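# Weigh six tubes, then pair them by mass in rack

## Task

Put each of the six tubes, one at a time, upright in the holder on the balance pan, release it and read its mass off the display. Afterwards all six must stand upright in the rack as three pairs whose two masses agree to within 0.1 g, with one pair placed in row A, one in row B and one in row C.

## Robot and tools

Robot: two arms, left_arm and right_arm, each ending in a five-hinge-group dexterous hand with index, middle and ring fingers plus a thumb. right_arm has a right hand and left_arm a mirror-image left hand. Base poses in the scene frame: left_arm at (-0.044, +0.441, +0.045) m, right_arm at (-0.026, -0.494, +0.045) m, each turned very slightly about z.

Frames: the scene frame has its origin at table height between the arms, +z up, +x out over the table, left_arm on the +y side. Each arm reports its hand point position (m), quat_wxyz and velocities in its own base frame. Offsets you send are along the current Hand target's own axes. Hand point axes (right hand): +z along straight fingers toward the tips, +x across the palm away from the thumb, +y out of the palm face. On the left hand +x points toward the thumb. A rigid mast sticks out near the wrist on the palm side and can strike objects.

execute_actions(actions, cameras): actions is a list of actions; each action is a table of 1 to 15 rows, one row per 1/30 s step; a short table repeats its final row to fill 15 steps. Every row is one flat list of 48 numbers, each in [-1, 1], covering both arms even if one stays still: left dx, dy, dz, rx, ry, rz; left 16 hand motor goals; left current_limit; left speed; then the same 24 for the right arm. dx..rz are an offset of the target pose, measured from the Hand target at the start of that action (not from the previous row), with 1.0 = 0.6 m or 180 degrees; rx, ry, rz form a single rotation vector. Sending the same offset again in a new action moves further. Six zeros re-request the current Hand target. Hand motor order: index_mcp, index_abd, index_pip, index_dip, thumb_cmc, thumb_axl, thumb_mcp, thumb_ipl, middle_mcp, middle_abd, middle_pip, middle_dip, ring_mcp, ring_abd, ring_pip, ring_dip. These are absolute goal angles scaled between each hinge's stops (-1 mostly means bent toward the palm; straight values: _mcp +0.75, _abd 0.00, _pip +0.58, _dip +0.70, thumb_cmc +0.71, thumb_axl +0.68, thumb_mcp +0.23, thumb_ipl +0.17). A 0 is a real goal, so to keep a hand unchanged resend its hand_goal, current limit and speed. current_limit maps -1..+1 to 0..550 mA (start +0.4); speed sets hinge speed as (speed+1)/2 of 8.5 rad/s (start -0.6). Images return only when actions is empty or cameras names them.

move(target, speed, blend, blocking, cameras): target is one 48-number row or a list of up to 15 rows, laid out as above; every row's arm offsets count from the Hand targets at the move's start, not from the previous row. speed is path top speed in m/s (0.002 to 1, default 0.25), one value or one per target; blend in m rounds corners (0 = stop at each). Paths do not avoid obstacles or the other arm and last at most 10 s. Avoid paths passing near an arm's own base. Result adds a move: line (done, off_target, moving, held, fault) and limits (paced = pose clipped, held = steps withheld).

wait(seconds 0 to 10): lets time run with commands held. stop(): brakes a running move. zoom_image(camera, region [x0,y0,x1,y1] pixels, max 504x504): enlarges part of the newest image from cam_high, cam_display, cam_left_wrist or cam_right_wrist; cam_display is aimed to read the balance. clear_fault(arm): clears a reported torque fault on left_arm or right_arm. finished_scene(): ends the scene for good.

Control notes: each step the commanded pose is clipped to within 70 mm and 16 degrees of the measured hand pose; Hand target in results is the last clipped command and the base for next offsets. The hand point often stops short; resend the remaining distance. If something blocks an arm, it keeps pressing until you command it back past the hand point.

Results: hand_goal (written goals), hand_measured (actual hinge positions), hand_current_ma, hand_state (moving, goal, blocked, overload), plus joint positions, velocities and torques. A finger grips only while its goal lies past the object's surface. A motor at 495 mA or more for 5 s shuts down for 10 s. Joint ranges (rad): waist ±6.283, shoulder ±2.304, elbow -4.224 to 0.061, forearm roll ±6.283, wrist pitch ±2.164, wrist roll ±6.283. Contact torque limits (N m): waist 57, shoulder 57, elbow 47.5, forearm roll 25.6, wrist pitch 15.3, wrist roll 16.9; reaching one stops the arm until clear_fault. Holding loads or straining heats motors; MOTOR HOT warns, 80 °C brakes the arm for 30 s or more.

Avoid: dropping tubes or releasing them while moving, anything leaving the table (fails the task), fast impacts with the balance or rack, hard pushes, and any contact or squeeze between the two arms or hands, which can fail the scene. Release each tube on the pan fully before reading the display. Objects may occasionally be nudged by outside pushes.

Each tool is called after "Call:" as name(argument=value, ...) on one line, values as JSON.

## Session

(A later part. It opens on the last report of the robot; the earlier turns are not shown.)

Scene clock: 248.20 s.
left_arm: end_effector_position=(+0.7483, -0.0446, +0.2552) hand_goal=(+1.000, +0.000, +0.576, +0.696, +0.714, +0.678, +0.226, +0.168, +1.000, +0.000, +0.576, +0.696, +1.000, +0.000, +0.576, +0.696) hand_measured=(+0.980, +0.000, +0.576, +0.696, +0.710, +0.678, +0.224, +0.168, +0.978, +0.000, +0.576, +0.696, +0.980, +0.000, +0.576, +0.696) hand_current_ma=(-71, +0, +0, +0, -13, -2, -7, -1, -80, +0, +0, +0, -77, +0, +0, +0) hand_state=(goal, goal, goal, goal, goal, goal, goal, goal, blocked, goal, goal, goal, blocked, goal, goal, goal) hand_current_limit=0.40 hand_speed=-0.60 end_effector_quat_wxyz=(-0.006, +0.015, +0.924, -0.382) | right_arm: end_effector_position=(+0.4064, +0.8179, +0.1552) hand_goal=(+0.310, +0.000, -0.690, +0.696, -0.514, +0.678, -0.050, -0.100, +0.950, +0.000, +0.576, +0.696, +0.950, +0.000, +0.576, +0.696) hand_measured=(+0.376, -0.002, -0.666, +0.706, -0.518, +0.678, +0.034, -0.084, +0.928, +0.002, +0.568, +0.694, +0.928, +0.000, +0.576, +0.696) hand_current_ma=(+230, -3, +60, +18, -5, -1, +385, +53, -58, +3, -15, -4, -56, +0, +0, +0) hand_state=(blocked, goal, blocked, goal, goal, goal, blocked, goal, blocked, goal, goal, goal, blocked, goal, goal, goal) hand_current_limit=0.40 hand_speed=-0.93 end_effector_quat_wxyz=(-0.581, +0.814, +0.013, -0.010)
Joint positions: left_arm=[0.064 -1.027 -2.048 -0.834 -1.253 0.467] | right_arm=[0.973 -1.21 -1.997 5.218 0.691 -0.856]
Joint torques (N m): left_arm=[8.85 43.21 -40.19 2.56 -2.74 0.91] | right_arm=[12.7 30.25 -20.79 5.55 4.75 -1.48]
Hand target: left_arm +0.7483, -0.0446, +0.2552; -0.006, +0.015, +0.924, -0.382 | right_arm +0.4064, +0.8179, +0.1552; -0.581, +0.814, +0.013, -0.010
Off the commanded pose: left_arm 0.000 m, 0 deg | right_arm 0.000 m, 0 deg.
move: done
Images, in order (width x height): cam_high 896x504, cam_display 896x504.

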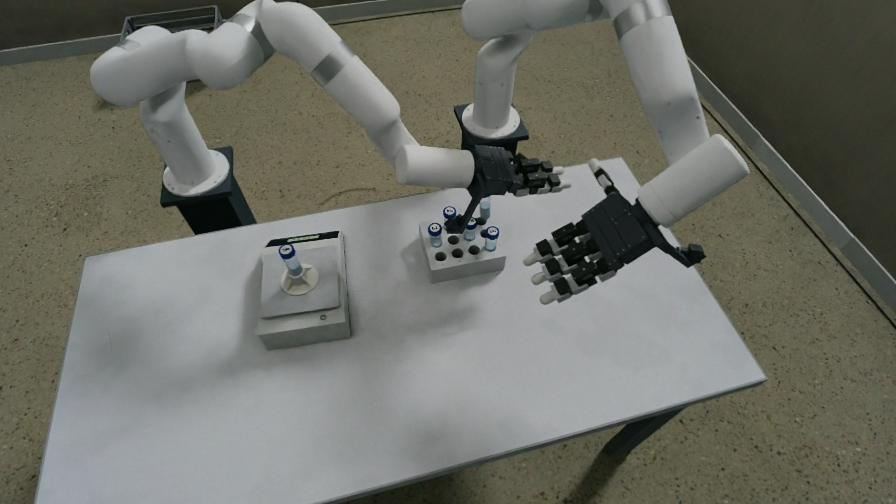

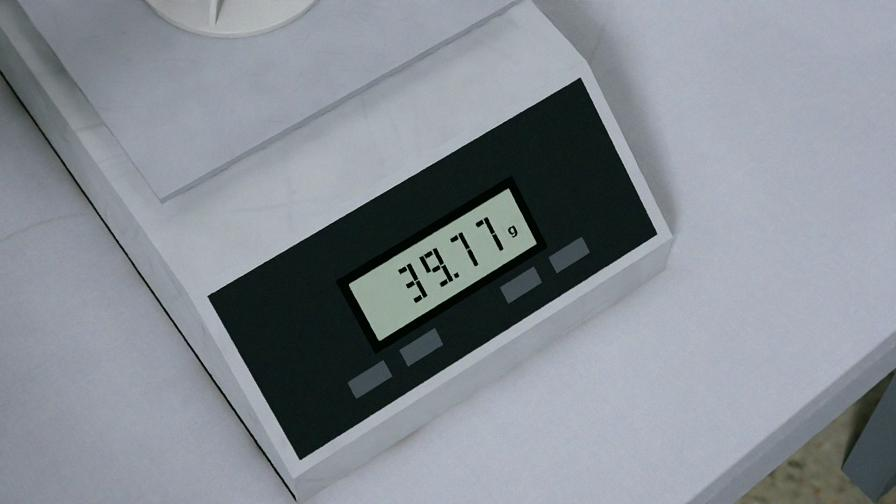

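Call:
move(target=[0,0,0,0,0,0,1,0,0.576,0.696,0.714,0.678,0.226,0.168,1,0,0.576,0.696,1,0,0.576,0.696,0.4,-0.6, -0.0022,0.0024,0.0018,-0.0278,0,0,0.31,0,-0.69,0.696,-0.514,0.678,-0.05,-0.1,0.95,0,0.576,0.696,0.95,0,0.576,0.696,0.4,-0.93], speed=0.15, cameras=["cam_high"])

Call:
zoom_image(camera="cam_high", region=[400, 170, 520, 290])

Scene clock: 251.40 s.
left_arm: end_effector_position=(+0.7483, -0.0446, +0.2552) hand_goal=(+1.000, +0.000, +0.576, +0.696, +0.714, +0.678, +0.226, +0.168, +1.000, +0.000, +0.576, +0.696, +1.000, +0.000, +0.576, +0.696) hand_measured=(+0.980, +0.000, +0.576, +0.696, +0.710, +0.678, +0.224, +0.168, +0.978, +0.000, +0.576, +0.696, +0.980, +0.000, +0.576, +0.696) hand_current_ma=(-71, +0, +0, +0, -13, -2, -7, -1, -80, +0, +0, +0, -77, +0, +0, +0) hand_state=(goal, goal, goal, goal, goal, goal, goal, goal, blocked, goal, goal, goal, blocked, goal, goal, goal) hand_current_limit=0.40 hand_speed=-0.60 end_effector_quat_wxyz=(-0.006, +0.015, +0.924, -0.382) | right_arm: end_effector_position=(+0.4051, +0.8184, +0.1534) hand_goal=(+0.310, +0.000, -0.690, +0.696, -0.514, +0.678, -0.050, -0.100, +0.950, +0.000, +0.576, +0.696, +0.950, +0.000, +0.576, +0.696) hand_measured=(+0.376, -0.002, -0.666, +0.706, -0.518, +0.678, +0.034, -0.084, +0.928, +0.002, +0.568, +0.694, +0.928, +0.000, +0.576, +0.696) hand_current_ma=(+230, -3, +60, +18, -5, -1, +385, +53, -58, +3, -15, -4, -56, +0, +0, +0) hand_state=(blocked, goal, blocked, goal, goal, goal, blocked, goal, blocked, goal, goal, goal, blocked, goal, goal, goal) hand_current_limit=0.40 hand_speed=-0.93 end_effector_quat_wxyz=(-0.545, +0.838, +0.013, -0.009)
Joint positions: left_arm=[0.064 -1.027 -2.048 -0.834 -1.253 0.467] | right_arm=[0.985 -1.227 -2.061 5.072 0.602 -0.709]
Joint torques (N m): left_arm=[9.22 43.69 -40.08 2.4 -2.68 0.97] | right_arm=[12.55 32.69 -20.59 -3.11 -2.09 0.92]
Hand target: left_arm +0.7483, -0.0446, +0.2552; -0.006, +0.015, +0.924, -0.382 | right_arm +0.4051, +0.8184, +0.1534; -0.545, +0.838, +0.013, -0.009
Off the commanded pose: left_arm 0.000 m, 0 deg | right_arm 0.000 m, 0 deg.
move: done
Images, in order (width x height): cam_high 896x504.

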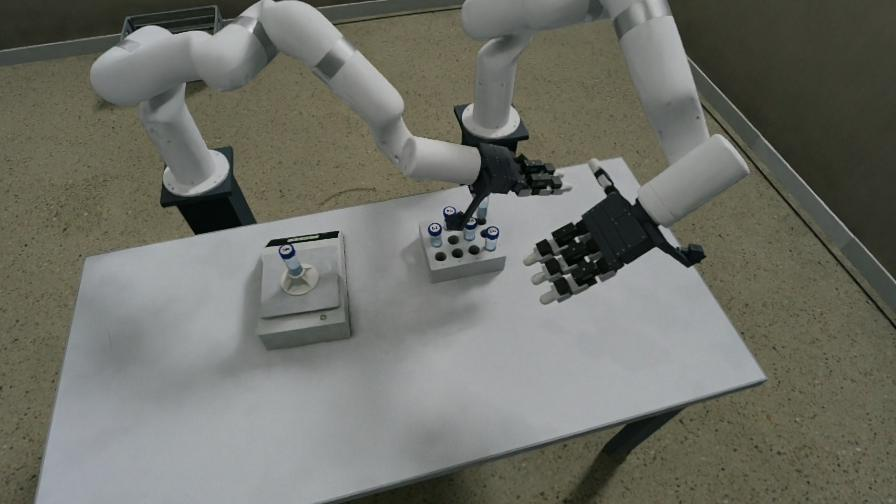

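Scaled by 4.200.

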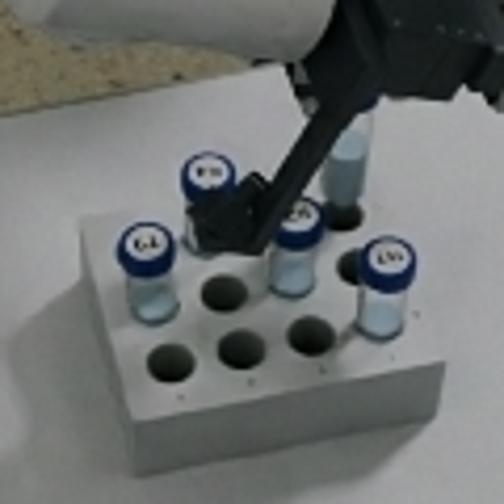

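Call:
move(target=[0,0,0,0,0,0,1,0,0.576,0.696,0.714,0.678,0.226,0.168,1,0,0.576,0.696,1,0,0.576,0.696,0.4,-0.6, 0,0.0935,0.0389,0,0,0,0.31,0,-0.69,0.696,-0.514,0.678,-0.05,-0.1,0.95,0,0.576,0.696,0.95,0,0.576,0.696,0.4,-0.93], speed=0.06, cameras=["cam_high","cam_right_wrist"])

Call:
zoom_image(camera="cam_high", region=[400, 170, 520, 290])

Scene clock: 254.33 s.
left_arm: end_effector_position=(+0.7483, -0.0446, +0.2552) hand_goal=(+1.000, +0.000, +0.576, +0.696, +0.714, +0.678, +0.226, +0.168, +1.000, +0.000, +0.576, +0.696, +1.000, +0.000, +0.576, +0.696) hand_measured=(+0.980, +0.000, +0.576, +0.696, +0.710, +0.678, +0.224, +0.168, +0.978, +0.000, +0.576, +0.696, +0.980, +0.000, +0.576, +0.696) hand_current_ma=(-71, +0, +0, +0, -13, -2, -7, -1, -80, +0, +0, +0, -77, +0, +0, +0) hand_state=(goal, goal, goal, goal, goal, goal, goal, goal, blocked, goal, goal, goal, blocked, goal, goal, goal) hand_current_limit=0.40 hand_speed=-0.60 end_effector_quat_wxyz=(-0.006, +0.015, +0.924, -0.382) | right_arm: end_effector_position=(+0.4051, +0.8169, +0.0929) hand_goal=(+0.310, +0.000, -0.690, +0.696, -0.514, +0.678, -0.050, -0.100, +0.950, +0.000, +0.576, +0.696, +0.950, +0.000, +0.576, +0.696) hand_measured=(+0.376, -0.002, -0.666, +0.706, -0.518, +0.678, +0.034, -0.084, +0.928, +0.002, +0.568, +0.694, +0.928, +0.000, +0.576, +0.696) hand_current_ma=(+230, -3, +60, +16, -5, -1, +385, +53, -58, +3, -15, -4, -56, +0, +0, +0) hand_state=(blocked, goal, blocked, goal, goal, goal, blocked, goal, blocked, goal, goal, goal, blocked, goal, goal, goal) hand_current_limit=0.40 hand_speed=-0.93 end_effector_quat_wxyz=(-0.545, +0.838, +0.013, -0.009)
Joint positions: left_arm=[0.064 -1.027 -2.048 -0.834 -1.253 0.467] | right_arm=[0.984 -1.32 -2.091 5.153 0.627 -0.809]
Joint torques (N m): left_arm=[8.97 43.22 -39.55 2.33 -2.43 0.88] | right_arm=[-9.84 30.71 -18.3 4.72 4.16 -1.21]
Hand target: left_arm +0.7483, -0.0446, +0.2552; -0.006, +0.015, +0.924, -0.382 | right_arm +0.4051, +0.8169, +0.0927; -0.545, +0.838, +0.013, -0.009
Off the commanded pose: left_arm 0.000 m, 0 deg | right_arm 0.000 m, 0 deg.
move: done
camera_calibration:
cam_right_wrist: T_world_to_cam=[[-0.764276, -0.320674, -0.559509, 0.651409], [-0.389836, -0.461405, 0.796953, 0.414305], [-0.513722, 0.827208, 0.227631, -0.362734], [0, 0, 0, 1]] pos_world=[0.473022, 0.700109, 0.116857]
Images, in order (width x height): cam_high 896x504, cam_right_wrist 672x504.

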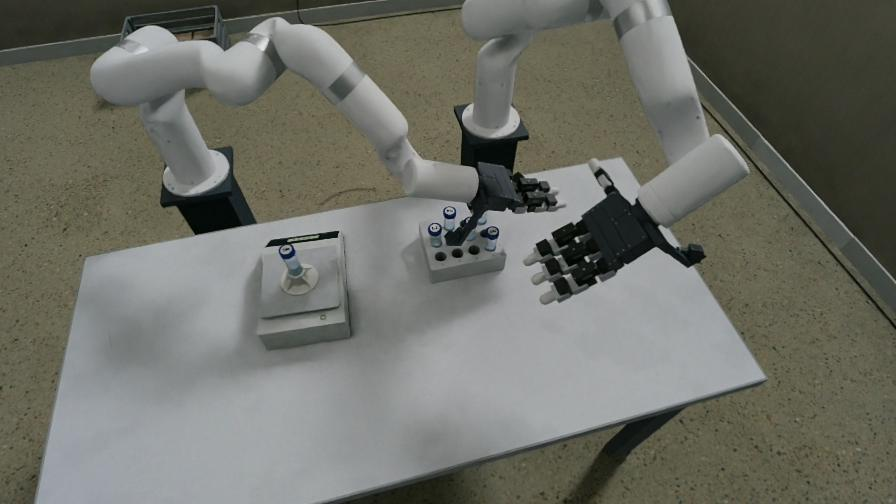

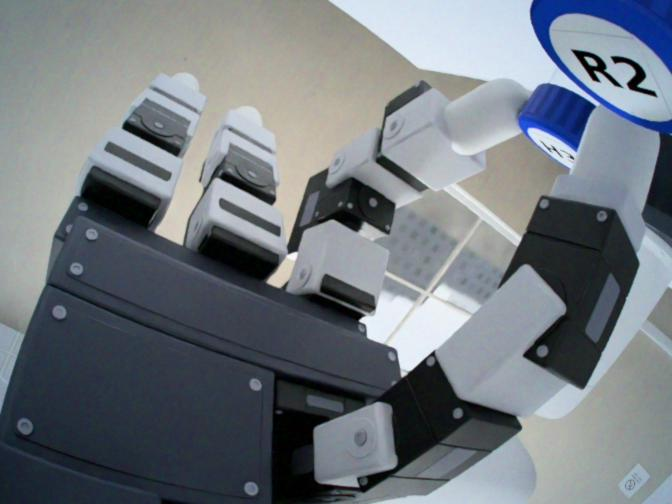

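Scaled by 4.200.

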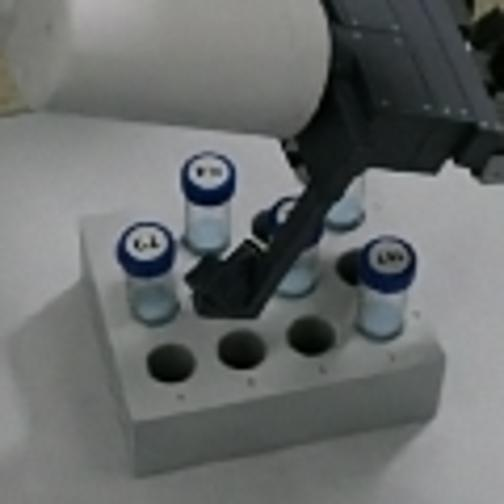

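Call:
execute_actions(actions=[[[0,0,0,0,0,0,1,0,0.576,0.696,0.714,0.678,0.226,0.168,1,0,0.576,0.696,1,0,0.576,0.696,0.4,-0.6, 0,0,0,0,0,0,0.38,0,-0.67,0.696,-0.514,0.678,0.02,-0.085,0.95,0,0.576,0.696,0.95,0,0.576,0.696,0.4,-0.93]],[[0,0,0,0,0,0,1,0,0.576,0.696,0.714,0.678,0.226,0.168,1,0,0.576,0.696,1,0,0.576,0.696,0.4,-0.6, 0,0,0,0,0,0,0.44,0,-0.68,0.696,-0.514,0.678,0.08,-0.081,0.95,0,0.576,0.696,0.95,0,0.576,0.696,0.4,-0.88]],[[0,0,0,0,0,0,1,0,0.576,0.696,0.714,0.678,0.226,0.168,1,0,0.576,0.696,1,0,0.576,0.696,0.4,-0.6, 0,0,0,0,0,0,0.50,0,-0.70,0.696,-0.514,0.678,0.15,-0.081,0.95,0,0.576,0.696,0.95,0,0.576,0.696,0.4,-0.82]]], cameras=["cam_right_wrist"])

Call:
move(target=[[0,0,0,0,0,0,1,0,0.576,0.696,0.714,0.678,0.226,0.168,1,0,0.576,0.696,1,0,0.576,0.696,0.4,-0.6, 0,-0.0761,-0.0339,0,0,0,0.50,0,-0.70,0.696,-0.514,0.678,0.15,-0.081,0.95,0,0.576,0.696,0.95,0,0.576,0.696,0.4,-0.82],[0,0,0,0,0,0,1,0,0.576,0.696,0.714,0.678,0.226,0.168,1,0,0.576,0.696,1,0,0.576,0.696,0.4,-0.6, 0.0748,-0.0458,-0.1021,0,0,0,0.50,0,-0.70,0.696,-0.514,0.678,0.15,-0.081,0.95,0,0.576,0.696,0.95,0,0.576,0.696,0.4,-0.82],[0,0,0,0,0,0,1,0,0.576,0.696,0.714,0.678,0.226,0.168,1,0,0.576,0.696,1,0,0.576,0.696,0.4,-0.6, 0.0748,0.0308,-0.0680,0,0,0,0.50,0,-0.70,0.696,-0.514,0.678,0.15,-0.081,0.95,0,0.576,0.696,0.95,0,0.576,0.696,0.4,-0.82]], speed=[0.12,0.15,0.07], blend=[0.005,0.005,0], cameras=["cam_high","cam_right_wrist"])

Call:
zoom_image(camera="cam_right_wrist", region=[420, 0, 672, 200])

Call:
zoom_image(camera="cam_high", region=[400, 170, 520, 290])

Scene clock: 257.37 s.
left_arm: end_effector_position=(+0.7483, -0.0446, +0.2552) hand_goal=(+1.000, +0.000, +0.576, +0.696, +0.714, +0.678, +0.226, +0.168, +1.000, +0.000, +0.576, +0.696, +1.000, +0.000, +0.576, +0.696) hand_measured=(+0.980, +0.000, +0.576, +0.696, +0.710, +0.678, +0.224, +0.168, +0.978, +0.000, +0.576, +0.696, +0.980, +0.000, +0.576, +0.696) hand_current_ma=(-71, +0, +0, +0, -13, -2, -7, -1, -80, +0, +0, +0, -77, +0, +0, +0) hand_state=(goal, goal, goal, goal, goal, goal, goal, goal, blocked, goal, goal, goal, blocked, goal, goal, goal) hand_current_limit=0.40 hand_speed=-0.60 end_effector_quat_wxyz=(-0.006, +0.015, +0.924, -0.382) | right_arm: end_effector_position=(+0.4050, +0.8169, +0.0927) hand_goal=(+0.500, +0.000, -0.700, +0.696, -0.514, +0.678, +0.150, -0.080, +0.950, +0.000, +0.576, +0.696, +0.950, +0.000, +0.576, +0.696) hand_measured=(+0.488, -0.002, -0.694, +0.700, -0.518, +0.678, +0.146, -0.078, +0.928, +0.002, +0.568, +0.694, +0.928, +0.000, +0.576, +0.696) hand_current_ma=(-24, -3, +10, +4, -5, -1, -9, +5, -58, +3, -15, -4, -56, +0, +0, +0) hand_state=(goal, goal, goal, goal, goal, goal, goal, goal, blocked, goal, goal, goal, blocked, goal, goal, goal) hand_current_limit=0.40 hand_speed=-0.82 end_effector_quat_wxyz=(-0.545, +0.838, +0.013, -0.009)
Joint positions: left_arm=[0.064 -1.027 -2.048 -0.834 -1.253 0.467] | right_arm=[0.984 -1.32 -2.091 5.153 0.627 -0.809]
Joint torques (N m): left_arm=[9.63 43.1 -40.3 2.52 -2.36 0.79] | right_arm=[-8.52 45.44 -12.18 4.87 -1.51 -0.93]
Hand target: left_arm +0.7483, -0.0446, +0.2552; -0.006, +0.015, +0.924, -0.382 | right_arm +0.4051, +0.8169, +0.0927; -0.545, +0.838, +0.013, -0.009
Off the commanded pose: left_arm 0.000 m, 0 deg | right_arm 0.000 m, 0 deg.
Step readings (end_effector_position of left_arm | right_arm):
0: (+0.7483, -0.0446, +0.2552) | (+0.4051, +0.8169, +0.0927)
1: (+0.7483, -0.0446, +0.2552) | (+0.4051, +0.8169, +0.0927)
2: (+0.7483, -0.0446, +0.2552) | (+0.4051, +0.8169, +0.0927)
4: (+0.7483, -0.0446, +0.2552) | (+0.4051, +0.8169, +0.0927)
8: (+0.7483, -0.0446, +0.2552) | (+0.4051, +0.8169, +0.0927)
15: (+0.7483, -0.0446, +0.2552) | (+0.4051, +0.8169, +0.0927)
16: (+0.7483, -0.0446, +0.2552) | (+0.4051, +0.8169, +0.0927)
17: (+0.7483, -0.0446, +0.2552) | (+0.4051, +0.8169, +0.0927)
19: (+0.7483, -0.0446, +0.2552) | (+0.4050, +0.8169, +0.0927)
23: (+0.7483, -0.0446, +0.2552) | (+0.4050, +0.8169, +0.0927)
30: (+0.7483, -0.0446, +0.2552) | (+0.4050, +0.8169, +0.0927)
31: (+0.7483, -0.0446, +0.2552) | (+0.4050, +0.8169, +0.0927)
32: (+0.7483, -0.0446, +0.2552) | (+0.4050, +0.8169, +0.0927)
34: (+0.7483, -0.0446, +0.2552) | (+0.4050, +0.8169, +0.0927)
38: (+0.7483, -0.0446, +0.2552) | (+0.4050, +0.8169, +0.0927)
45: (+0.7483, -0.0446, +0.2552) | (+0.4050, +0.8169, +0.0927)
camera_calibration:
cam_right_wrist: T_world_to_cam=[[-0.76426, -0.320735, -0.559496, 0.65133], [-0.389852, -0.461329, 0.796989, 0.414415], [-0.513734, 0.827227, 0.227536, -0.362685], [0, 0, 0, 1]] pos_world=[0.473022, 0.700109, 0.116657]
Images, in order (width x height): cam_right_wrist 672x504.

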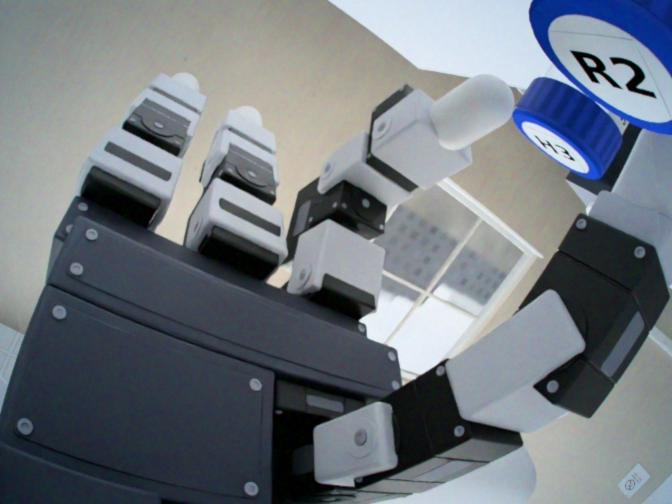

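Scene clock: 259.30 s.
left_arm: end_effector_position=(+0.7483, -0.0446, +0.2552) hand_goal=(+1.000, +0.000, +0.576, +0.696, +0.714, +0.678, +0.226, +0.168, +1.000, +0.000, +0.576, +0.696, +1.000, +0.000, +0.576, +0.696) hand_measured=(+0.980, +0.000, +0.576, +0.696, +0.710, +0.678, +0.224, +0.168, +0.978, +0.000, +0.576, +0.696, +0.980, +0.000, +0.576, +0.696) hand_current_ma=(-71, +0, +0, +0, -13, -2, -7, -1, -80, +0, +0, +0, -77, +0, +0, +0) hand_state=(goal, goal, goal, goal, goal, goal, goal, goal, blocked, goal, goal, goal, blocked, goal, goal, goal) hand_current_limit=0.40 hand_speed=-0.60 end_effector_quat_wxyz=(-0.006, +0.015, +0.924, -0.382) | right_arm: end_effector_position=(+0.4514, +0.7736, +0.0924) hand_goal=(+0.500, +0.000, -0.700, +0.696, -0.514, +0.678, +0.150, -0.080, +0.950, +0.000, +0.576, +0.696, +0.950, +0.000, +0.576, +0.696) hand_measured=(+0.490, -0.002, -0.694, +0.698, -0.516, +0.678, +0.146, -0.078, +0.928, +0.002, +0.568, +0.694, +0.928, +0.000, +0.576, +0.696) hand_current_ma=(-20, -3, +9, +4, -4, -1, -7, +4, -57, +3, -15, -4, -55, +0, +0, +0) hand_state=(goal, goal, goal, goal, goal, goal, goal, goal, blocked, goal, goal, goal, blocked, goal, goal, goal) hand_current_limit=0.40 hand_speed=-0.82 end_effector_quat_wxyz=(-0.545, +0.838, +0.013, -0.009)
Joint positions: left_arm=[0.064 -1.027 -2.048 -0.834 -1.253 0.467] | right_arm=[0.903 -1.294 -2.039 5.096 0.688 -0.81]
Joint torques (N m): left_arm=[8.92 43.07 -40.04 2.43 -2.13 0.82] | right_arm=[-7.68 32.77 -20.11 4.83 4.64 -1.2]
Hand target: left_arm +0.7483, -0.0446, +0.2552; -0.006, +0.015, +0.924, -0.382 | right_arm +0.4514, +0.7736, +0.0924; -0.545, +0.838, +0.013, -0.009
Off the commanded pose: left_arm 0.000 m, 0 deg | right_arm 0.000 m, 0 deg.
move: done
camera_calibration:
cam_right_wrist: T_world_to_cam=[[-0.76426, -0.320771, -0.559475, 0.672681], [-0.389891, -0.461214, 0.797036, 0.412668], [-0.513704, 0.827277, 0.227422, -0.303047], [0, 0, 0, 1]] pos_world=[0.519322, 0.656809, 0.116357]
Images, in order (width x height): cam_high 896x504, cam_right_wrist 672x504.

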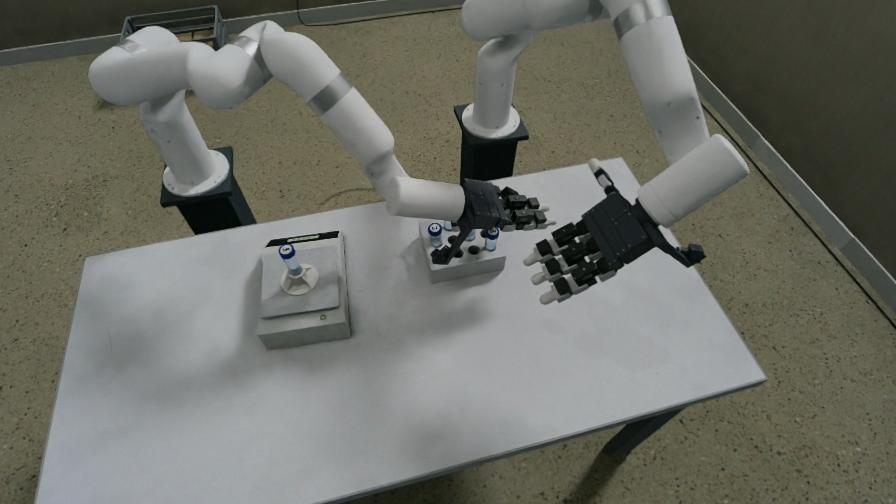

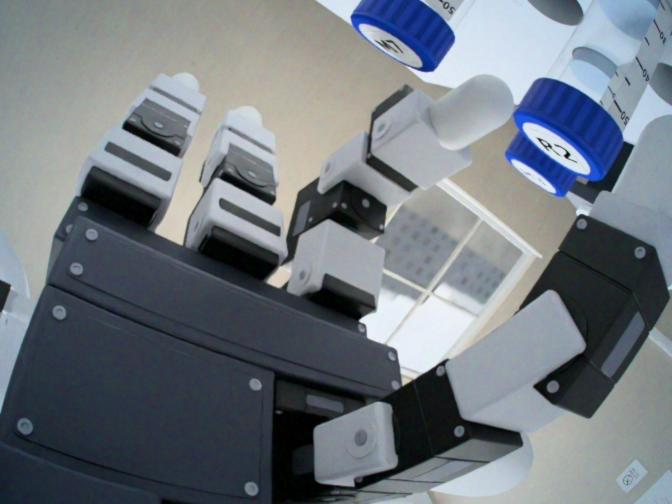

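Scaled by 2.000 from the camera's 672x504 image, which has a finer 960x720 frame.

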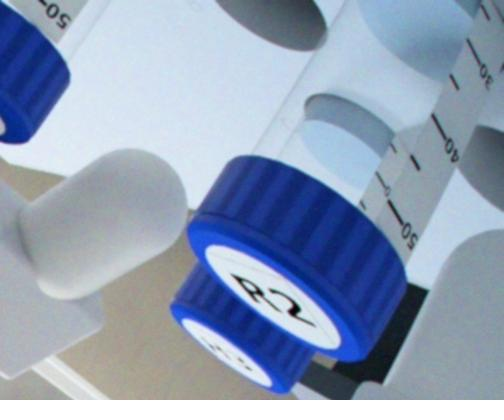

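Scaled by 4.200.

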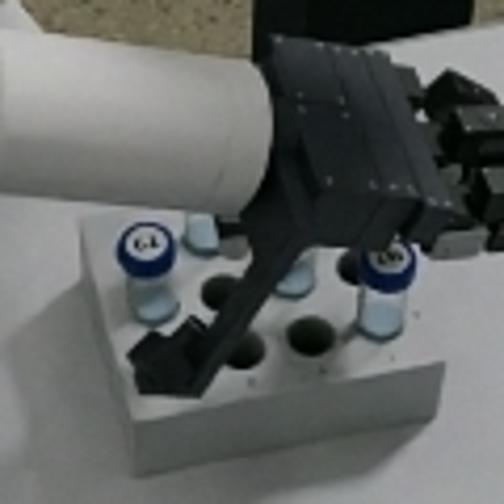

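Call:
execute_actions(actions=[[[0,0,0,0,0,0,1,0,0.576,0.696,0.714,0.678,0.226,0.168,1,0,0.576,0.696,1,0,0.576,0.696,0.4,-0.6, 0,0,0,0,0,0,0.43,0,-0.69,0.696,-0.514,0.678,0.05,-0.09,0.95,0,0.576,0.696,0.95,0,0.576,0.696,0.4,-0.88]],[[0,0,0,0,0,0,1,0,0.576,0.696,0.714,0.678,0.226,0.168,1,0,0.576,0.696,1,0,0.576,0.696,0.4,-0.6, 0,0,0,0,0,0,0.38,0,-0.68,0.696,-0.514,0.678,0.0,-0.1,0.95,0,0.576,0.696,0.95,0,0.576,0.696,0.4,-0.93]],[[0,0,0,0,0,0,1,0,0.576,0.696,0.714,0.678,0.226,0.168,1,0,0.576,0.696,1,0,0.576,0.696,0.4,-0.6, 0,0,0,0,0,0,0.31,0,-0.69,0.696,-0.514,0.678,-0.05,-0.1,0.95,0,0.576,0.696,0.95,0,0.576,0.696,0.4,-0.93]]], cameras=["cam_right_wrist"])

Call:
move(target=[[0,0,0,0,0,0,1,0,0.576,0.696,0.714,0.678,0.226,0.168,1,0,0.576,0.696,1,0,0.576,0.696,0.4,-0.6, 0,-0.1218,-0.0542,0,0,0,0.31,0,-0.69,0.696,-0.514,0.678,-0.05,-0.1,0.95,0,0.576,0.696,0.95,0,0.576,0.696,0.4,-0.93],[0,0,0,0,0,0,1,0,0.576,0.696,0.714,0.678,0.226,0.168,1,0,0.576,0.696,1,0,0.576,0.696,0.4,-0.6, 0.0763,-0.0602,-0.1107,0,0,0,0.31,0,-0.69,0.696,-0.514,0.678,-0.05,-0.1,0.95,0,0.576,0.696,0.95,0,0.576,0.696,0.4,-0.93]], speed=[0.1,0.12], blend=[0.002,0], cameras=["cam_high","cam_right_wrist"])

Call:
zoom_image(camera="cam_high", region=[400, 170, 520, 290])

Scene clock: 262.27 s.
left_arm: end_effector_position=(+0.7483, -0.0446, +0.2552) hand_goal=(+1.000, +0.000, +0.576, +0.696, +0.714, +0.678, +0.226, +0.168, +1.000, +0.000, +0.576, +0.696, +1.000, +0.000, +0.576, +0.696) hand_measured=(+0.980, +0.000, +0.576, +0.696, +0.710, +0.678, +0.224, +0.168, +0.978, +0.000, +0.576, +0.696, +0.980, +0.000, +0.576, +0.696) hand_current_ma=(-71, +0, +0, +0, -13, -2, -7, -1, -80, +0, +0, +0, -77, +0, +0, +0) hand_state=(goal, goal, goal, goal, goal, goal, goal, goal, blocked, goal, goal, goal, blocked, goal, goal, goal) hand_current_limit=0.40 hand_speed=-0.60 end_effector_quat_wxyz=(-0.006, +0.015, +0.924, -0.382) | right_arm: end_effector_position=(+0.4514, +0.7736, +0.0924) hand_goal=(+0.310, +0.000, -0.690, +0.696, -0.514, +0.678, -0.050, -0.100, +0.950, +0.000, +0.576, +0.696, +0.950, +0.000, +0.576, +0.696) hand_measured=(+0.388, -0.002, -0.674, +0.700, -0.516, +0.678, +0.040, -0.084, +0.928, +0.002, +0.568, +0.694, +0.928, +0.000, +0.576, +0.696) hand_current_ma=(+281, -3, +34, +7, -4, -1, +385, +47, -57, +3, -15, -4, -55, +0, +0, +0) hand_state=(blocked, goal, goal, goal, goal, goal, blocked, goal, blocked, goal, goal, goal, blocked, goal, goal, goal) hand_current_limit=0.40 hand_speed=-0.93 end_effector_quat_wxyz=(-0.545, +0.838, +0.013, -0.009)
Joint positions: left_arm=[0.064 -1.027 -2.048 -0.834 -1.253 0.467] | right_arm=[0.903 -1.294 -2.039 5.096 0.688 -0.81]
Joint torques (N m): left_arm=[8.56 43.15 -39.79 2.17 -1.91 0.84] | right_arm=[12.33 32.64 -18.12 4.99 4.07 -1.34]
Hand target: left_arm +0.7483, -0.0446, +0.2552; -0.006, +0.015, +0.924, -0.382 | right_arm +0.4514, +0.7736, +0.0924; -0.545, +0.838, +0.013, -0.009
Off the commanded pose: left_arm 0.000 m, 0 deg | right_arm 0.000 m, 0 deg.
Step readings (end_effector_position of left_arm | right_arm):
0: (+0.7483, -0.0446, +0.2552) | (+0.4514, +0.7736, +0.0924)
1: (+0.7483, -0.0446, +0.2552) | (+0.4514, +0.7736, +0.0924)
2: (+0.7483, -0.0446, +0.2552) | (+0.4514, +0.7736, +0.0924)
4: (+0.7483, -0.0446, +0.2552) | (+0.4514, +0.7736, +0.0924)
8: (+0.7483, -0.0446, +0.2552) | (+0.4514, +0.7736, +0.0924)
15: (+0.7483, -0.0446, +0.2552) | (+0.4514, +0.7736, +0.0924)
16: (+0.7483, -0.0446, +0.2552) | (+0.4514, +0.7736, +0.0924)
17: (+0.7483, -0.0446, +0.2552) | (+0.4514, +0.7736, +0.0924)
19: (+0.7483, -0.0446, +0.2552) | (+0.4514, +0.7736, +0.0924)
23: (+0.7483, -0.0446, +0.2552) | (+0.4514, +0.7736, +0.0924)
30: (+0.7483, -0.0446, +0.2552) | (+0.4514, +0.7736, +0.0924)
31: (+0.7483, -0.0446, +0.2552) | (+0.4514, +0.7736, +0.0924)
32: (+0.7483, -0.0446, +0.2552) | (+0.4514, +0.7736, +0.0924)
34: (+0.7483, -0.0446, +0.2552) | (+0.4514, +0.7736, +0.0924)
38: (+0.7483, -0.0446, +0.2552) | (+0.4514, +0.7736, +0.0924)
45: (+0.7483, -0.0446, +0.2552) | (+0.4514, +0.7736, +0.0924)
camera_calibration:
cam_right_wrist: T_world_to_cam=[[-0.764248, -0.320756, -0.559501, 0.672668], [-0.389915, -0.461224, 0.797018, 0.41269], [-0.513704, 0.827277, 0.227422, -0.303047], [0, 0, 0, 1]] pos_world=[0.519322, 0.656809, 0.116357]
Images, in order (width x height): cam_right_wrist 672x504.

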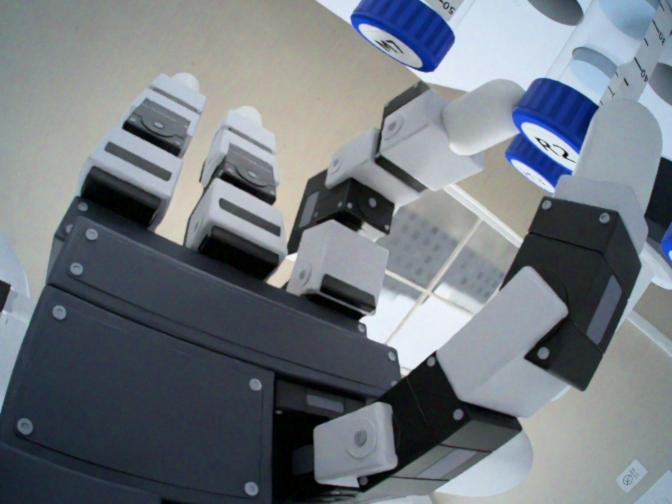

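Scene clock: 264.00 s.
left_arm: end_effector_position=(+0.7483, -0.0446, +0.2552) hand_goal=(+1.000, +0.000, +0.576, +0.696, +0.714, +0.678, +0.226, +0.168, +1.000, +0.000, +0.576, +0.696, +1.000, +0.000, +0.576, +0.696) hand_measured=(+0.980, +0.000, +0.576, +0.696, +0.710, +0.678, +0.224, +0.168, +0.978, +0.000, +0.576, +0.696, +0.980, +0.000, +0.576, +0.696) hand_current_ma=(-71, +0, +0, +0, -13, -2, -7, -1, -80, +0, +0, +0, -77, +0, +0, +0) hand_state=(goal, goal, goal, goal, goal, goal, goal, goal, blocked, goal, goal, goal, blocked, goal, goal, goal) hand_current_limit=0.40 hand_speed=-0.60 end_effector_quat_wxyz=(-0.006, +0.015, +0.924, -0.382) | right_arm: end_effector_position=(+0.4986, +0.7291, +0.1523) hand_goal=(+0.310, +0.000, -0.690, +0.696, -0.514, +0.678, -0.050, -0.100, +0.950, +0.000, +0.576, +0.696, +0.950, +0.000, +0.576, +0.696) hand_measured=(+0.382, -0.002, -0.664, +0.706, -0.518, +0.678, +0.040, -0.082, +0.928, +0.002, +0.568, +0.694, +0.928, +0.000, +0.576, +0.696) hand_current_ma=(+251, -3, +62, +18, -5, -1, +385, +58, -57, +3, -15, -4, -55, +0, +0, +0) hand_state=(blocked, goal, blocked, goal, goal, goal, blocked, goal, blocked, goal, goal, goal, blocked, goal, goal, goal) hand_current_limit=0.40 hand_speed=-0.93 end_effector_quat_wxyz=(-0.545, +0.838, +0.013, -0.009)
Joint positions: left_arm=[0.064 -1.027 -2.048 -0.834 -1.253 0.467] | right_arm=[0.819 -1.188 -1.985 4.957 0.728 -0.707]
Joint torques (N m): left_arm=[10.15 43.27 -40.31 2.65 -1.91 0.8] | right_arm=[-10.26 32.87 -22.16 -3.5 4.4 -1.38]
Hand target: left_arm +0.7483, -0.0446, +0.2552; -0.006, +0.015, +0.924, -0.382 | right_arm +0.4987, +0.7291, +0.1523; -0.545, +0.838, +0.013, -0.009
Off the commanded pose: left_arm 0.000 m, 0 deg | right_arm 0.000 m, 0 deg.
move: done
camera_calibration:
cam_right_wrist: T_world_to_cam=[[-0.764312, -0.320832, -0.55937, 0.72804], [-0.389789, -0.461173, 0.79711, 0.362709], [-0.513704, 0.827277, 0.227423, -0.255608], [0, 0, 0, 1]] pos_world=[0.566522, 0.612309, 0.176256]
Images, in order (width x height): cam_high 896x504, cam_right_wrist 672x504.

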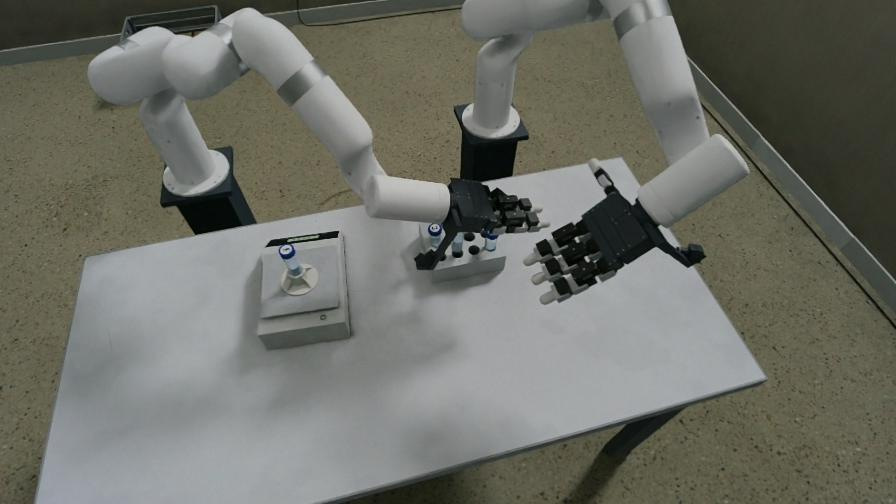

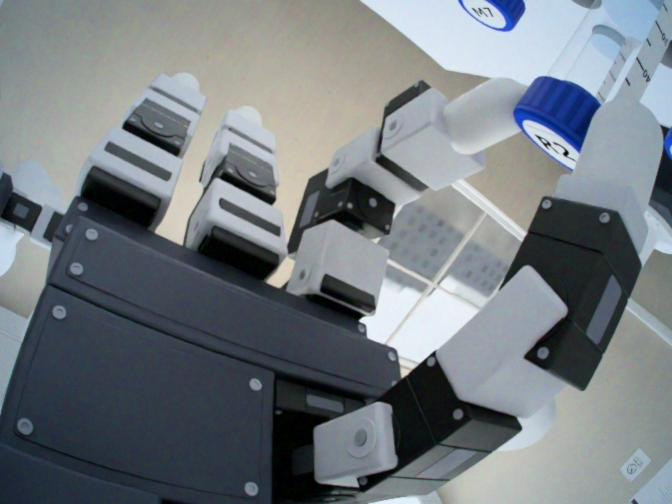

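Scaled by 4.200.

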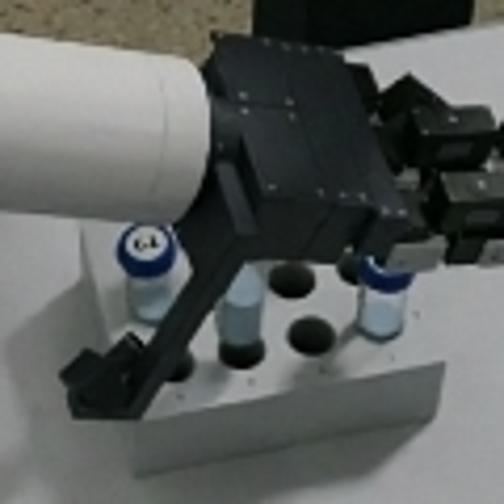

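Call:
move(target=[0,0,0,0,0,0,1,0,0.576,0.696,0.714,0.678,0.226,0.168,1,0,0.576,0.696,1,0,0.576,0.696,0.4,-0.6, 0.0008,0.0909,0.0405,0,0,0,0.31,0,-0.69,0.696,-0.514,0.678,-0.05,-0.1,0.95,0,0.576,0.696,0.95,0,0.576,0.696,0.4,-0.93], speed=0.06, cameras=["cam_high"])

Call:
execute_actions(actions=[[[0,0,0,0,0,0,1,0,0.576,0.696,0.714,0.678,0.226,0.168,1,0,0.576,0.696,1,0,0.576,0.696,0.4,-0.6, 0,0,0,0,0,0,0.38,0,-0.67,0.696,-0.514,0.678,0.02,-0.085,0.95,0,0.576,0.696,0.95,0,0.576,0.696,0.4,-0.93]],[[0,0,0,0,0,0,1,0,0.576,0.696,0.714,0.678,0.226,0.168,1,0,0.576,0.696,1,0,0.576,0.696,0.4,-0.6, 0,0,0,0,0,0,0.44,0,-0.68,0.696,-0.514,0.678,0.08,-0.081,0.95,0,0.576,0.696,0.95,0,0.576,0.696,0.4,-0.88]],[[0,0,0,0,0,0,1,0,0.576,0.696,0.714,0.678,0.226,0.168,1,0,0.576,0.696,1,0,0.576,0.696,0.4,-0.6, 0,0,0,0,0,0,0.51,0,-0.70,0.696,-0.514,0.678,0.15,-0.081,0.95,0,0.576,0.696,0.95,0,0.576,0.696,0.4,-0.82]]], cameras=["cam_right_wrist"])

Call:
zoom_image(camera="cam_right_wrist", region=[420, 0, 672, 200])

Scene clock: 266.10 s.
left_arm: end_effector_position=(+0.7483, -0.0446, +0.2552) hand_goal=(+1.000, +0.000, +0.576, +0.696, +0.714, +0.678, +0.226, +0.168, +1.000, +0.000, +0.576, +0.696, +1.000, +0.000, +0.576, +0.696) hand_measured=(+0.980, +0.000, +0.576, +0.696, +0.710, +0.678, +0.224, +0.168, +0.978, +0.000, +0.576, +0.696, +0.980, +0.000, +0.576, +0.696) hand_current_ma=(-71, +0, +0, +0, -13, -2, -7, -1, -80, +0, +0, +0, -77, +0, +0, +0) hand_state=(goal, goal, goal, goal, goal, goal, goal, goal, blocked, goal, goal, goal, blocked, goal, goal, goal) hand_current_limit=0.40 hand_speed=-0.60 end_effector_quat_wxyz=(-0.006, +0.015, +0.924, -0.382) | right_arm: end_effector_position=(+0.4991, +0.7291, +0.0927) hand_goal=(+0.310, +0.000, -0.690, +0.696, -0.514, +0.678, -0.050, -0.100, +0.950, +0.000, +0.576, +0.696, +0.950, +0.000, +0.576, +0.696) hand_measured=(+0.380, -0.002, -0.664, +0.706, -0.518, +0.678, +0.040, -0.080, +0.928, +0.002, +0.568, +0.694, +0.928, +0.000, +0.576, +0.696) hand_current_ma=(+244, -3, +63, +17, -5, -1, +385, +68, -57, +3, -15, -4, -55, +0, +0, +0) hand_state=(blocked, goal, blocked, goal, goal, goal, blocked, blocked, blocked, goal, goal, goal, blocked, goal, goal, goal) hand_current_limit=0.40 hand_speed=-0.93 end_effector_quat_wxyz=(-0.545, +0.838, +0.013, -0.009)
Joint positions: left_arm=[0.064 -1.027 -2.048 -0.834 -1.253 0.467] | right_arm=[0.819 -1.285 -2.023 5.02 0.744 -0.792]
Joint torques (N m): left_arm=[9.05 44.07 -40.06 2.57 -1.74 0.76] | right_arm=[-11.61 29.92 -18.52 5.36 4.36 -1.23]
Hand target: left_arm +0.7483, -0.0446, +0.2552; -0.006, +0.015, +0.924, -0.382 | right_arm +0.4991, +0.7291, +0.0926; -0.545, +0.838, +0.013, -0.009
Off the commanded pose: left_arm 0.000 m, 0 deg | right_arm 0.000 m, 0 deg.
move: done
Images, in order (width x height): cam_high 896x504.

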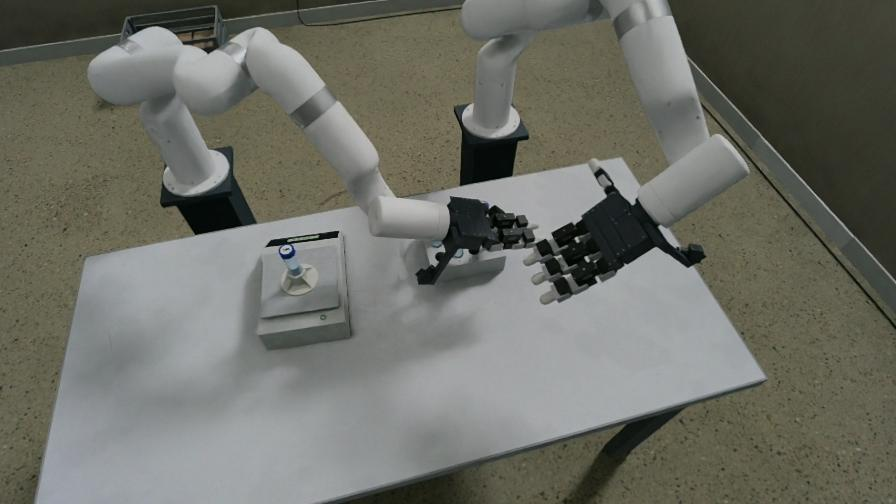

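Scene clock: 267.80 s.
left_arm: end_effector_position=(+0.7483, -0.0446, +0.2552) hand_goal=(+1.000, +0.000, +0.576, +0.696, +0.714, +0.678, +0.226, +0.168, +1.000, +0.000, +0.576, +0.696, +1.000, +0.000, +0.576, +0.696) hand_measured=(+0.980, +0.000, +0.576, +0.696, +0.710, +0.678, +0.224, +0.168, +0.978, +0.000, +0.576, +0.696, +0.980, +0.000, +0.576, +0.696) hand_current_ma=(-71, +0, +0, +0, -13, -2, -7, -1, -80, +0, +0, +0, -77, +0, +0, +0) hand_state=(goal, goal, goal, goal, goal, goal, goal, goal, blocked, goal, goal, goal, blocked, goal, goal, goal) hand_current_limit=0.40 hand_speed=-0.60 end_effector_quat_wxyz=(-0.006, +0.015, +0.924, -0.382) | right_arm: end_effector_position=(+0.4991, +0.7291, +0.0926) hand_goal=(+0.510, +0.000, -0.700, +0.696, -0.514, +0.678, +0.150, -0.080, +0.950, +0.000, +0.576, +0.696, +0.950, +0.000, +0.576, +0.696) hand_measured=(+0.498, -0.002, -0.694, +0.700, -0.518, +0.678, +0.146, -0.078, +0.928, +0.002, +0.568, +0.694, +0.928, +0.000, +0.576, +0.696) hand_current_ma=(-25, -3, +10, +4, -5, -1, -9, +5, -57, +3, -15, -4, -55, +0, +0, +0) hand_state=(goal, goal, goal, goal, goal, goal, goal, goal, blocked, goal, goal, goal, blocked, goal, goal, goal) hand_current_limit=0.40 hand_speed=-0.82 end_effector_quat_wxyz=(-0.545, +0.838, +0.013, -0.009)
Joint positions: left_arm=[0.064 -1.027 -2.048 -0.834 -1.253 0.467] | right_arm=[0.819 -1.285 -2.023 5.02 0.744 -0.792]
Joint torques (N m): left_arm=[9.5 42.94 -39.82 2.72 -1.64 0.69] | right_arm=[-8.57 38.86 -14.5 4.34 2.64 -1.04]
Hand target: left_arm +0.7483, -0.0446, +0.2552; -0.006, +0.015, +0.924, -0.382 | right_arm +0.4991, +0.7291, +0.0926; -0.545, +0.838, +0.013, -0.009
Off the commanded pose: left_arm 0.000 m, 0 deg | right_arm 0.000 m, 0 deg.
Step readings (end_effector_position of left_arm | right_arm):
0: (+0.7483, -0.0446, +0.2552) | (+0.4991, +0.7291, +0.0927)
1: (+0.7483, -0.0446, +0.2552) | (+0.4991, +0.7291, +0.0927)
2: (+0.7483, -0.0446, +0.2552) | (+0.4991, +0.7291, +0.0927)
4: (+0.7483, -0.0446, +0.2552) | (+0.4991, +0.7291, +0.0927)
8: (+0.7483, -0.0446, +0.2552) | (+0.4991, +0.7291, +0.0926)
15: (+0.7483, -0.0446, +0.2552) | (+0.4991, +0.7291, +0.0926)
16: (+0.7483, -0.0446, +0.2552) | (+0.4991, +0.7291, +0.0926)
17: (+0.7483, -0.0446, +0.2552) | (+0.4991, +0.7291, +0.0926)
19: (+0.7483, -0.0446, +0.2552) | (+0.4991, +0.7291, +0.0926)
23: (+0.7483, -0.0446, +0.2552) | (+0.4991, +0.7291, +0.0926)
30: (+0.7483, -0.0446, +0.2552) | (+0.4991, +0.7291, +0.0926)
31: (+0.7483, -0.0446, +0.2552) | (+0.4991, +0.7291, +0.0926)
32: (+0.7483, -0.0446, +0.2552) | (+0.4991, +0.7291, +0.0926)
34: (+0.7483, -0.0446, +0.2552) | (+0.4991, +0.7291, +0.0926)
38: (+0.7483, -0.0446, +0.2552) | (+0.4991, +0.7291, +0.0926)
45: (+0.7483, -0.0446, +0.2552) | (+0.4991, +0.7291, +0.0926)
camera_calibration:
cam_right_wrist: T_world_to_cam=[[-0.764231, -0.320782, -0.559508, 0.694968], [-0.389892, -0.461263, 0.797007, 0.410616], [-0.513746, 0.827246, 0.227441, -0.241734], [0, 0, 0, 1]] pos_world=[0.567022, 0.612309, 0.116557]
Images, in order (width x height): cam_right_wrist 672x504.

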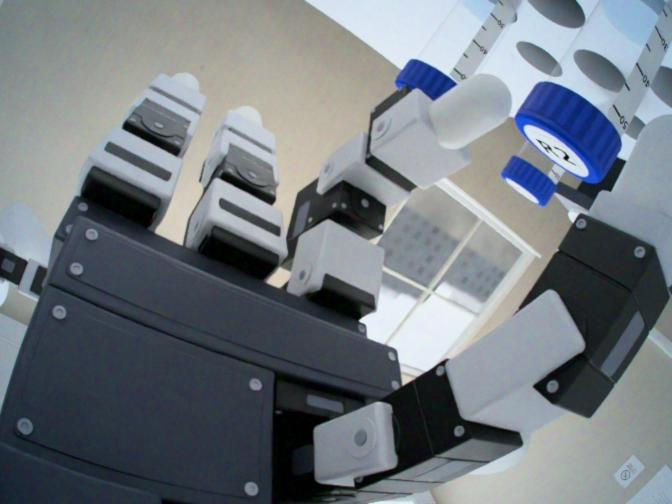

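Scaled by 2.000 from the camera's 672x504 image, which has a finer 960x720 frame.

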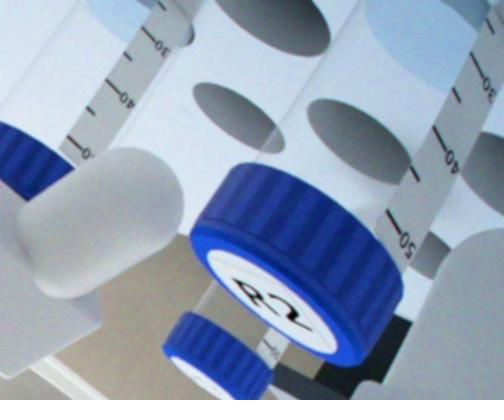

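Call:
move(target=[[0,0,0,0,0,0,1,0,0.576,0.696,0.714,0.678,0.226,0.168,1,0,0.576,0.696,1,0,0.576,0.696,0.4,-0.6, 0,-0.0914,-0.0407,0,0,0,0.51,0,-0.70,0.696,-0.514,0.678,0.15,-0.081,0.95,0,0.576,0.696,0.95,0,0.576,0.696,0.4,-0.82],[0,0,0,0,0,0,1,0,0.576,0.696,0.714,0.678,0.226,0.168,1,0,0.576,0.696,1,0,0.576,0.696,0.4,-0.6, 0.0047,0.0393,-0.7126,0,0,0,0.51,0,-0.70,0.696,-0.514,0.678,0.15,-0.081,0.95,0,0.576,0.696,0.95,0,0.576,0.696,0.4,-0.82],[0,0,0,0,0,0,1,0,0.576,0.696,0.714,0.678,0.226,0.168,1,0,0.576,0.696,1,0,0.576,0.696,0.4,-0.6, 0.0047,0.1259,-0.6740,0,0,0,0.51,0,-0.70,0.696,-0.514,0.678,0.15,-0.081,0.95,0,0.576,0.696,0.95,0,0.576,0.696,0.4,-0.82]], speed=[0.12,0.27,0.07], blend=[0.005,0.005,0], cameras=["cam_high","cam_right_wrist","cam_display"])

Call:
zoom_image(camera="cam_right_wrist", region=[420, 0, 672, 200])

Call:
zoom_image(camera="cam_high", region=[400, 170, 520, 290])

Scene clock: 272.00 s.
left_arm: end_effector_position=(+0.7483, -0.0446, +0.2552) hand_goal=(+1.000, +0.000, +0.576, +0.696, +0.714, +0.678, +0.226, +0.168, +1.000, +0.000, +0.576, +0.696, +1.000, +0.000, +0.576, +0.696) hand_measured=(+0.980, +0.000, +0.576, +0.696, +0.710, +0.678, +0.224, +0.168, +0.978, +0.000, +0.576, +0.696, +0.980, +0.000, +0.576, +0.696) hand_current_ma=(-71, +0, +0, +0, -13, -2, -7, -1, -80, +0, +0, +0, -77, +0, +0, +0) hand_state=(goal, goal, goal, goal, goal, goal, goal, goal, blocked, goal, goal, goal, blocked, goal, goal, goal) hand_current_limit=0.40 hand_speed=-0.60 end_effector_quat_wxyz=(-0.006, +0.015, +0.924, -0.382) | right_arm: end_effector_position=(+0.5149, +0.3292, +0.1879) hand_goal=(+0.510, +0.000, -0.700, +0.696, -0.514, +0.678, +0.150, -0.080, +0.950, +0.000, +0.576, +0.696, +0.950, +0.000, +0.576, +0.696) hand_measured=(+0.500, -0.002, -0.694, +0.698, -0.518, +0.678, +0.148, -0.078, +0.928, +0.002, +0.568, +0.694, +0.928, +0.000, +0.576, +0.696) hand_current_ma=(-20, -3, +8, +4, -5, -1, -5, +4, -57, +3, -15, -4, -55, +0, +0, +0) hand_state=(goal, goal, goal, goal, goal, goal, goal, goal, blocked, goal, goal, goal, blocked, goal, goal, goal) hand_current_limit=0.40 hand_speed=-0.82 end_effector_quat_wxyz=(-0.545, +0.838, +0.013, -0.009)
Joint positions: left_arm=[0.064 -1.027 -2.048 -0.834 -1.253 0.467] | right_arm=[0.292 -0.672 -1.135 4.745 1.083 -1.06]
Joint torques (N m): left_arm=[9.19 43.19 -40.17 2.17 -1.35 0.73] | right_arm=[-6.88 19.88 -16.27 5.07 4.83 -1.03]
Hand target: left_arm +0.7483, -0.0446, +0.2552; -0.006, +0.015, +0.924, -0.382 | right_arm +0.5149, +0.3292, +0.1879; -0.545, +0.838, +0.013, -0.009
Off the commanded pose: left_arm 0.000 m, 0 deg | right_arm 0.000 m, 0 deg.
move: done
camera_calibration:
cam_right_wrist: T_world_to_cam=[[-0.764281, -0.320796, -0.559432, 0.632155], [-0.389849, -0.461197, 0.797067, 0.156231], [-0.513704, 0.827277, 0.227423, 0.0754737], [0, 0, 0, 1]] pos_world=[0.582822, 0.212409, 0.211956]
Images, in order (width x height): cam_high 896x504, cam_display 896x504, cam_right_wrist 672x504.

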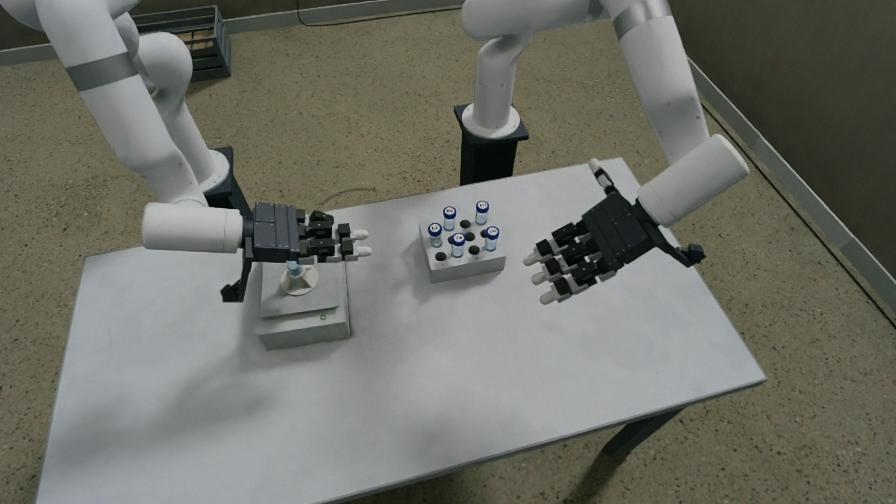

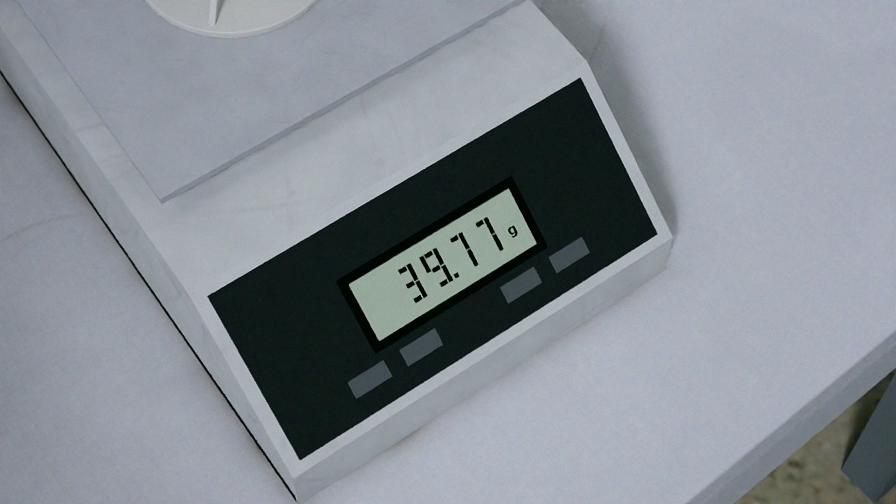

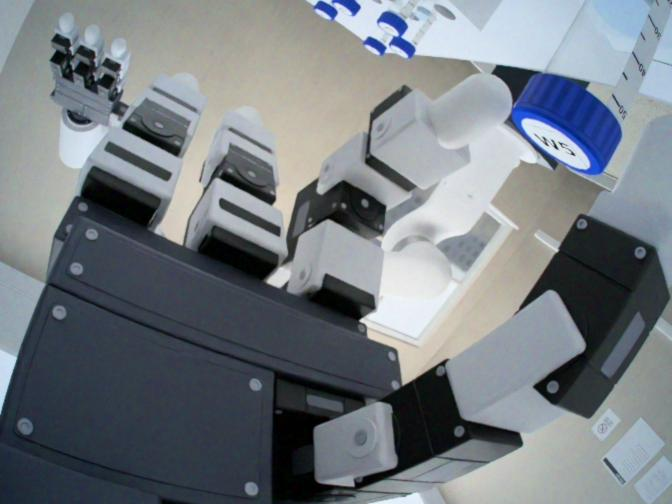

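Scaled by 2.000 from the camera's 672x504 image, which has a finer 960x720 frame.

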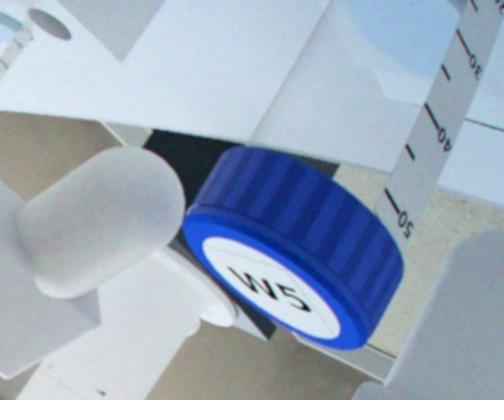

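Scaled by 4.200.

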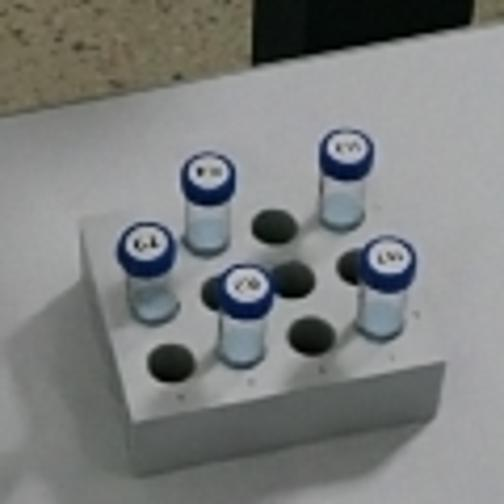

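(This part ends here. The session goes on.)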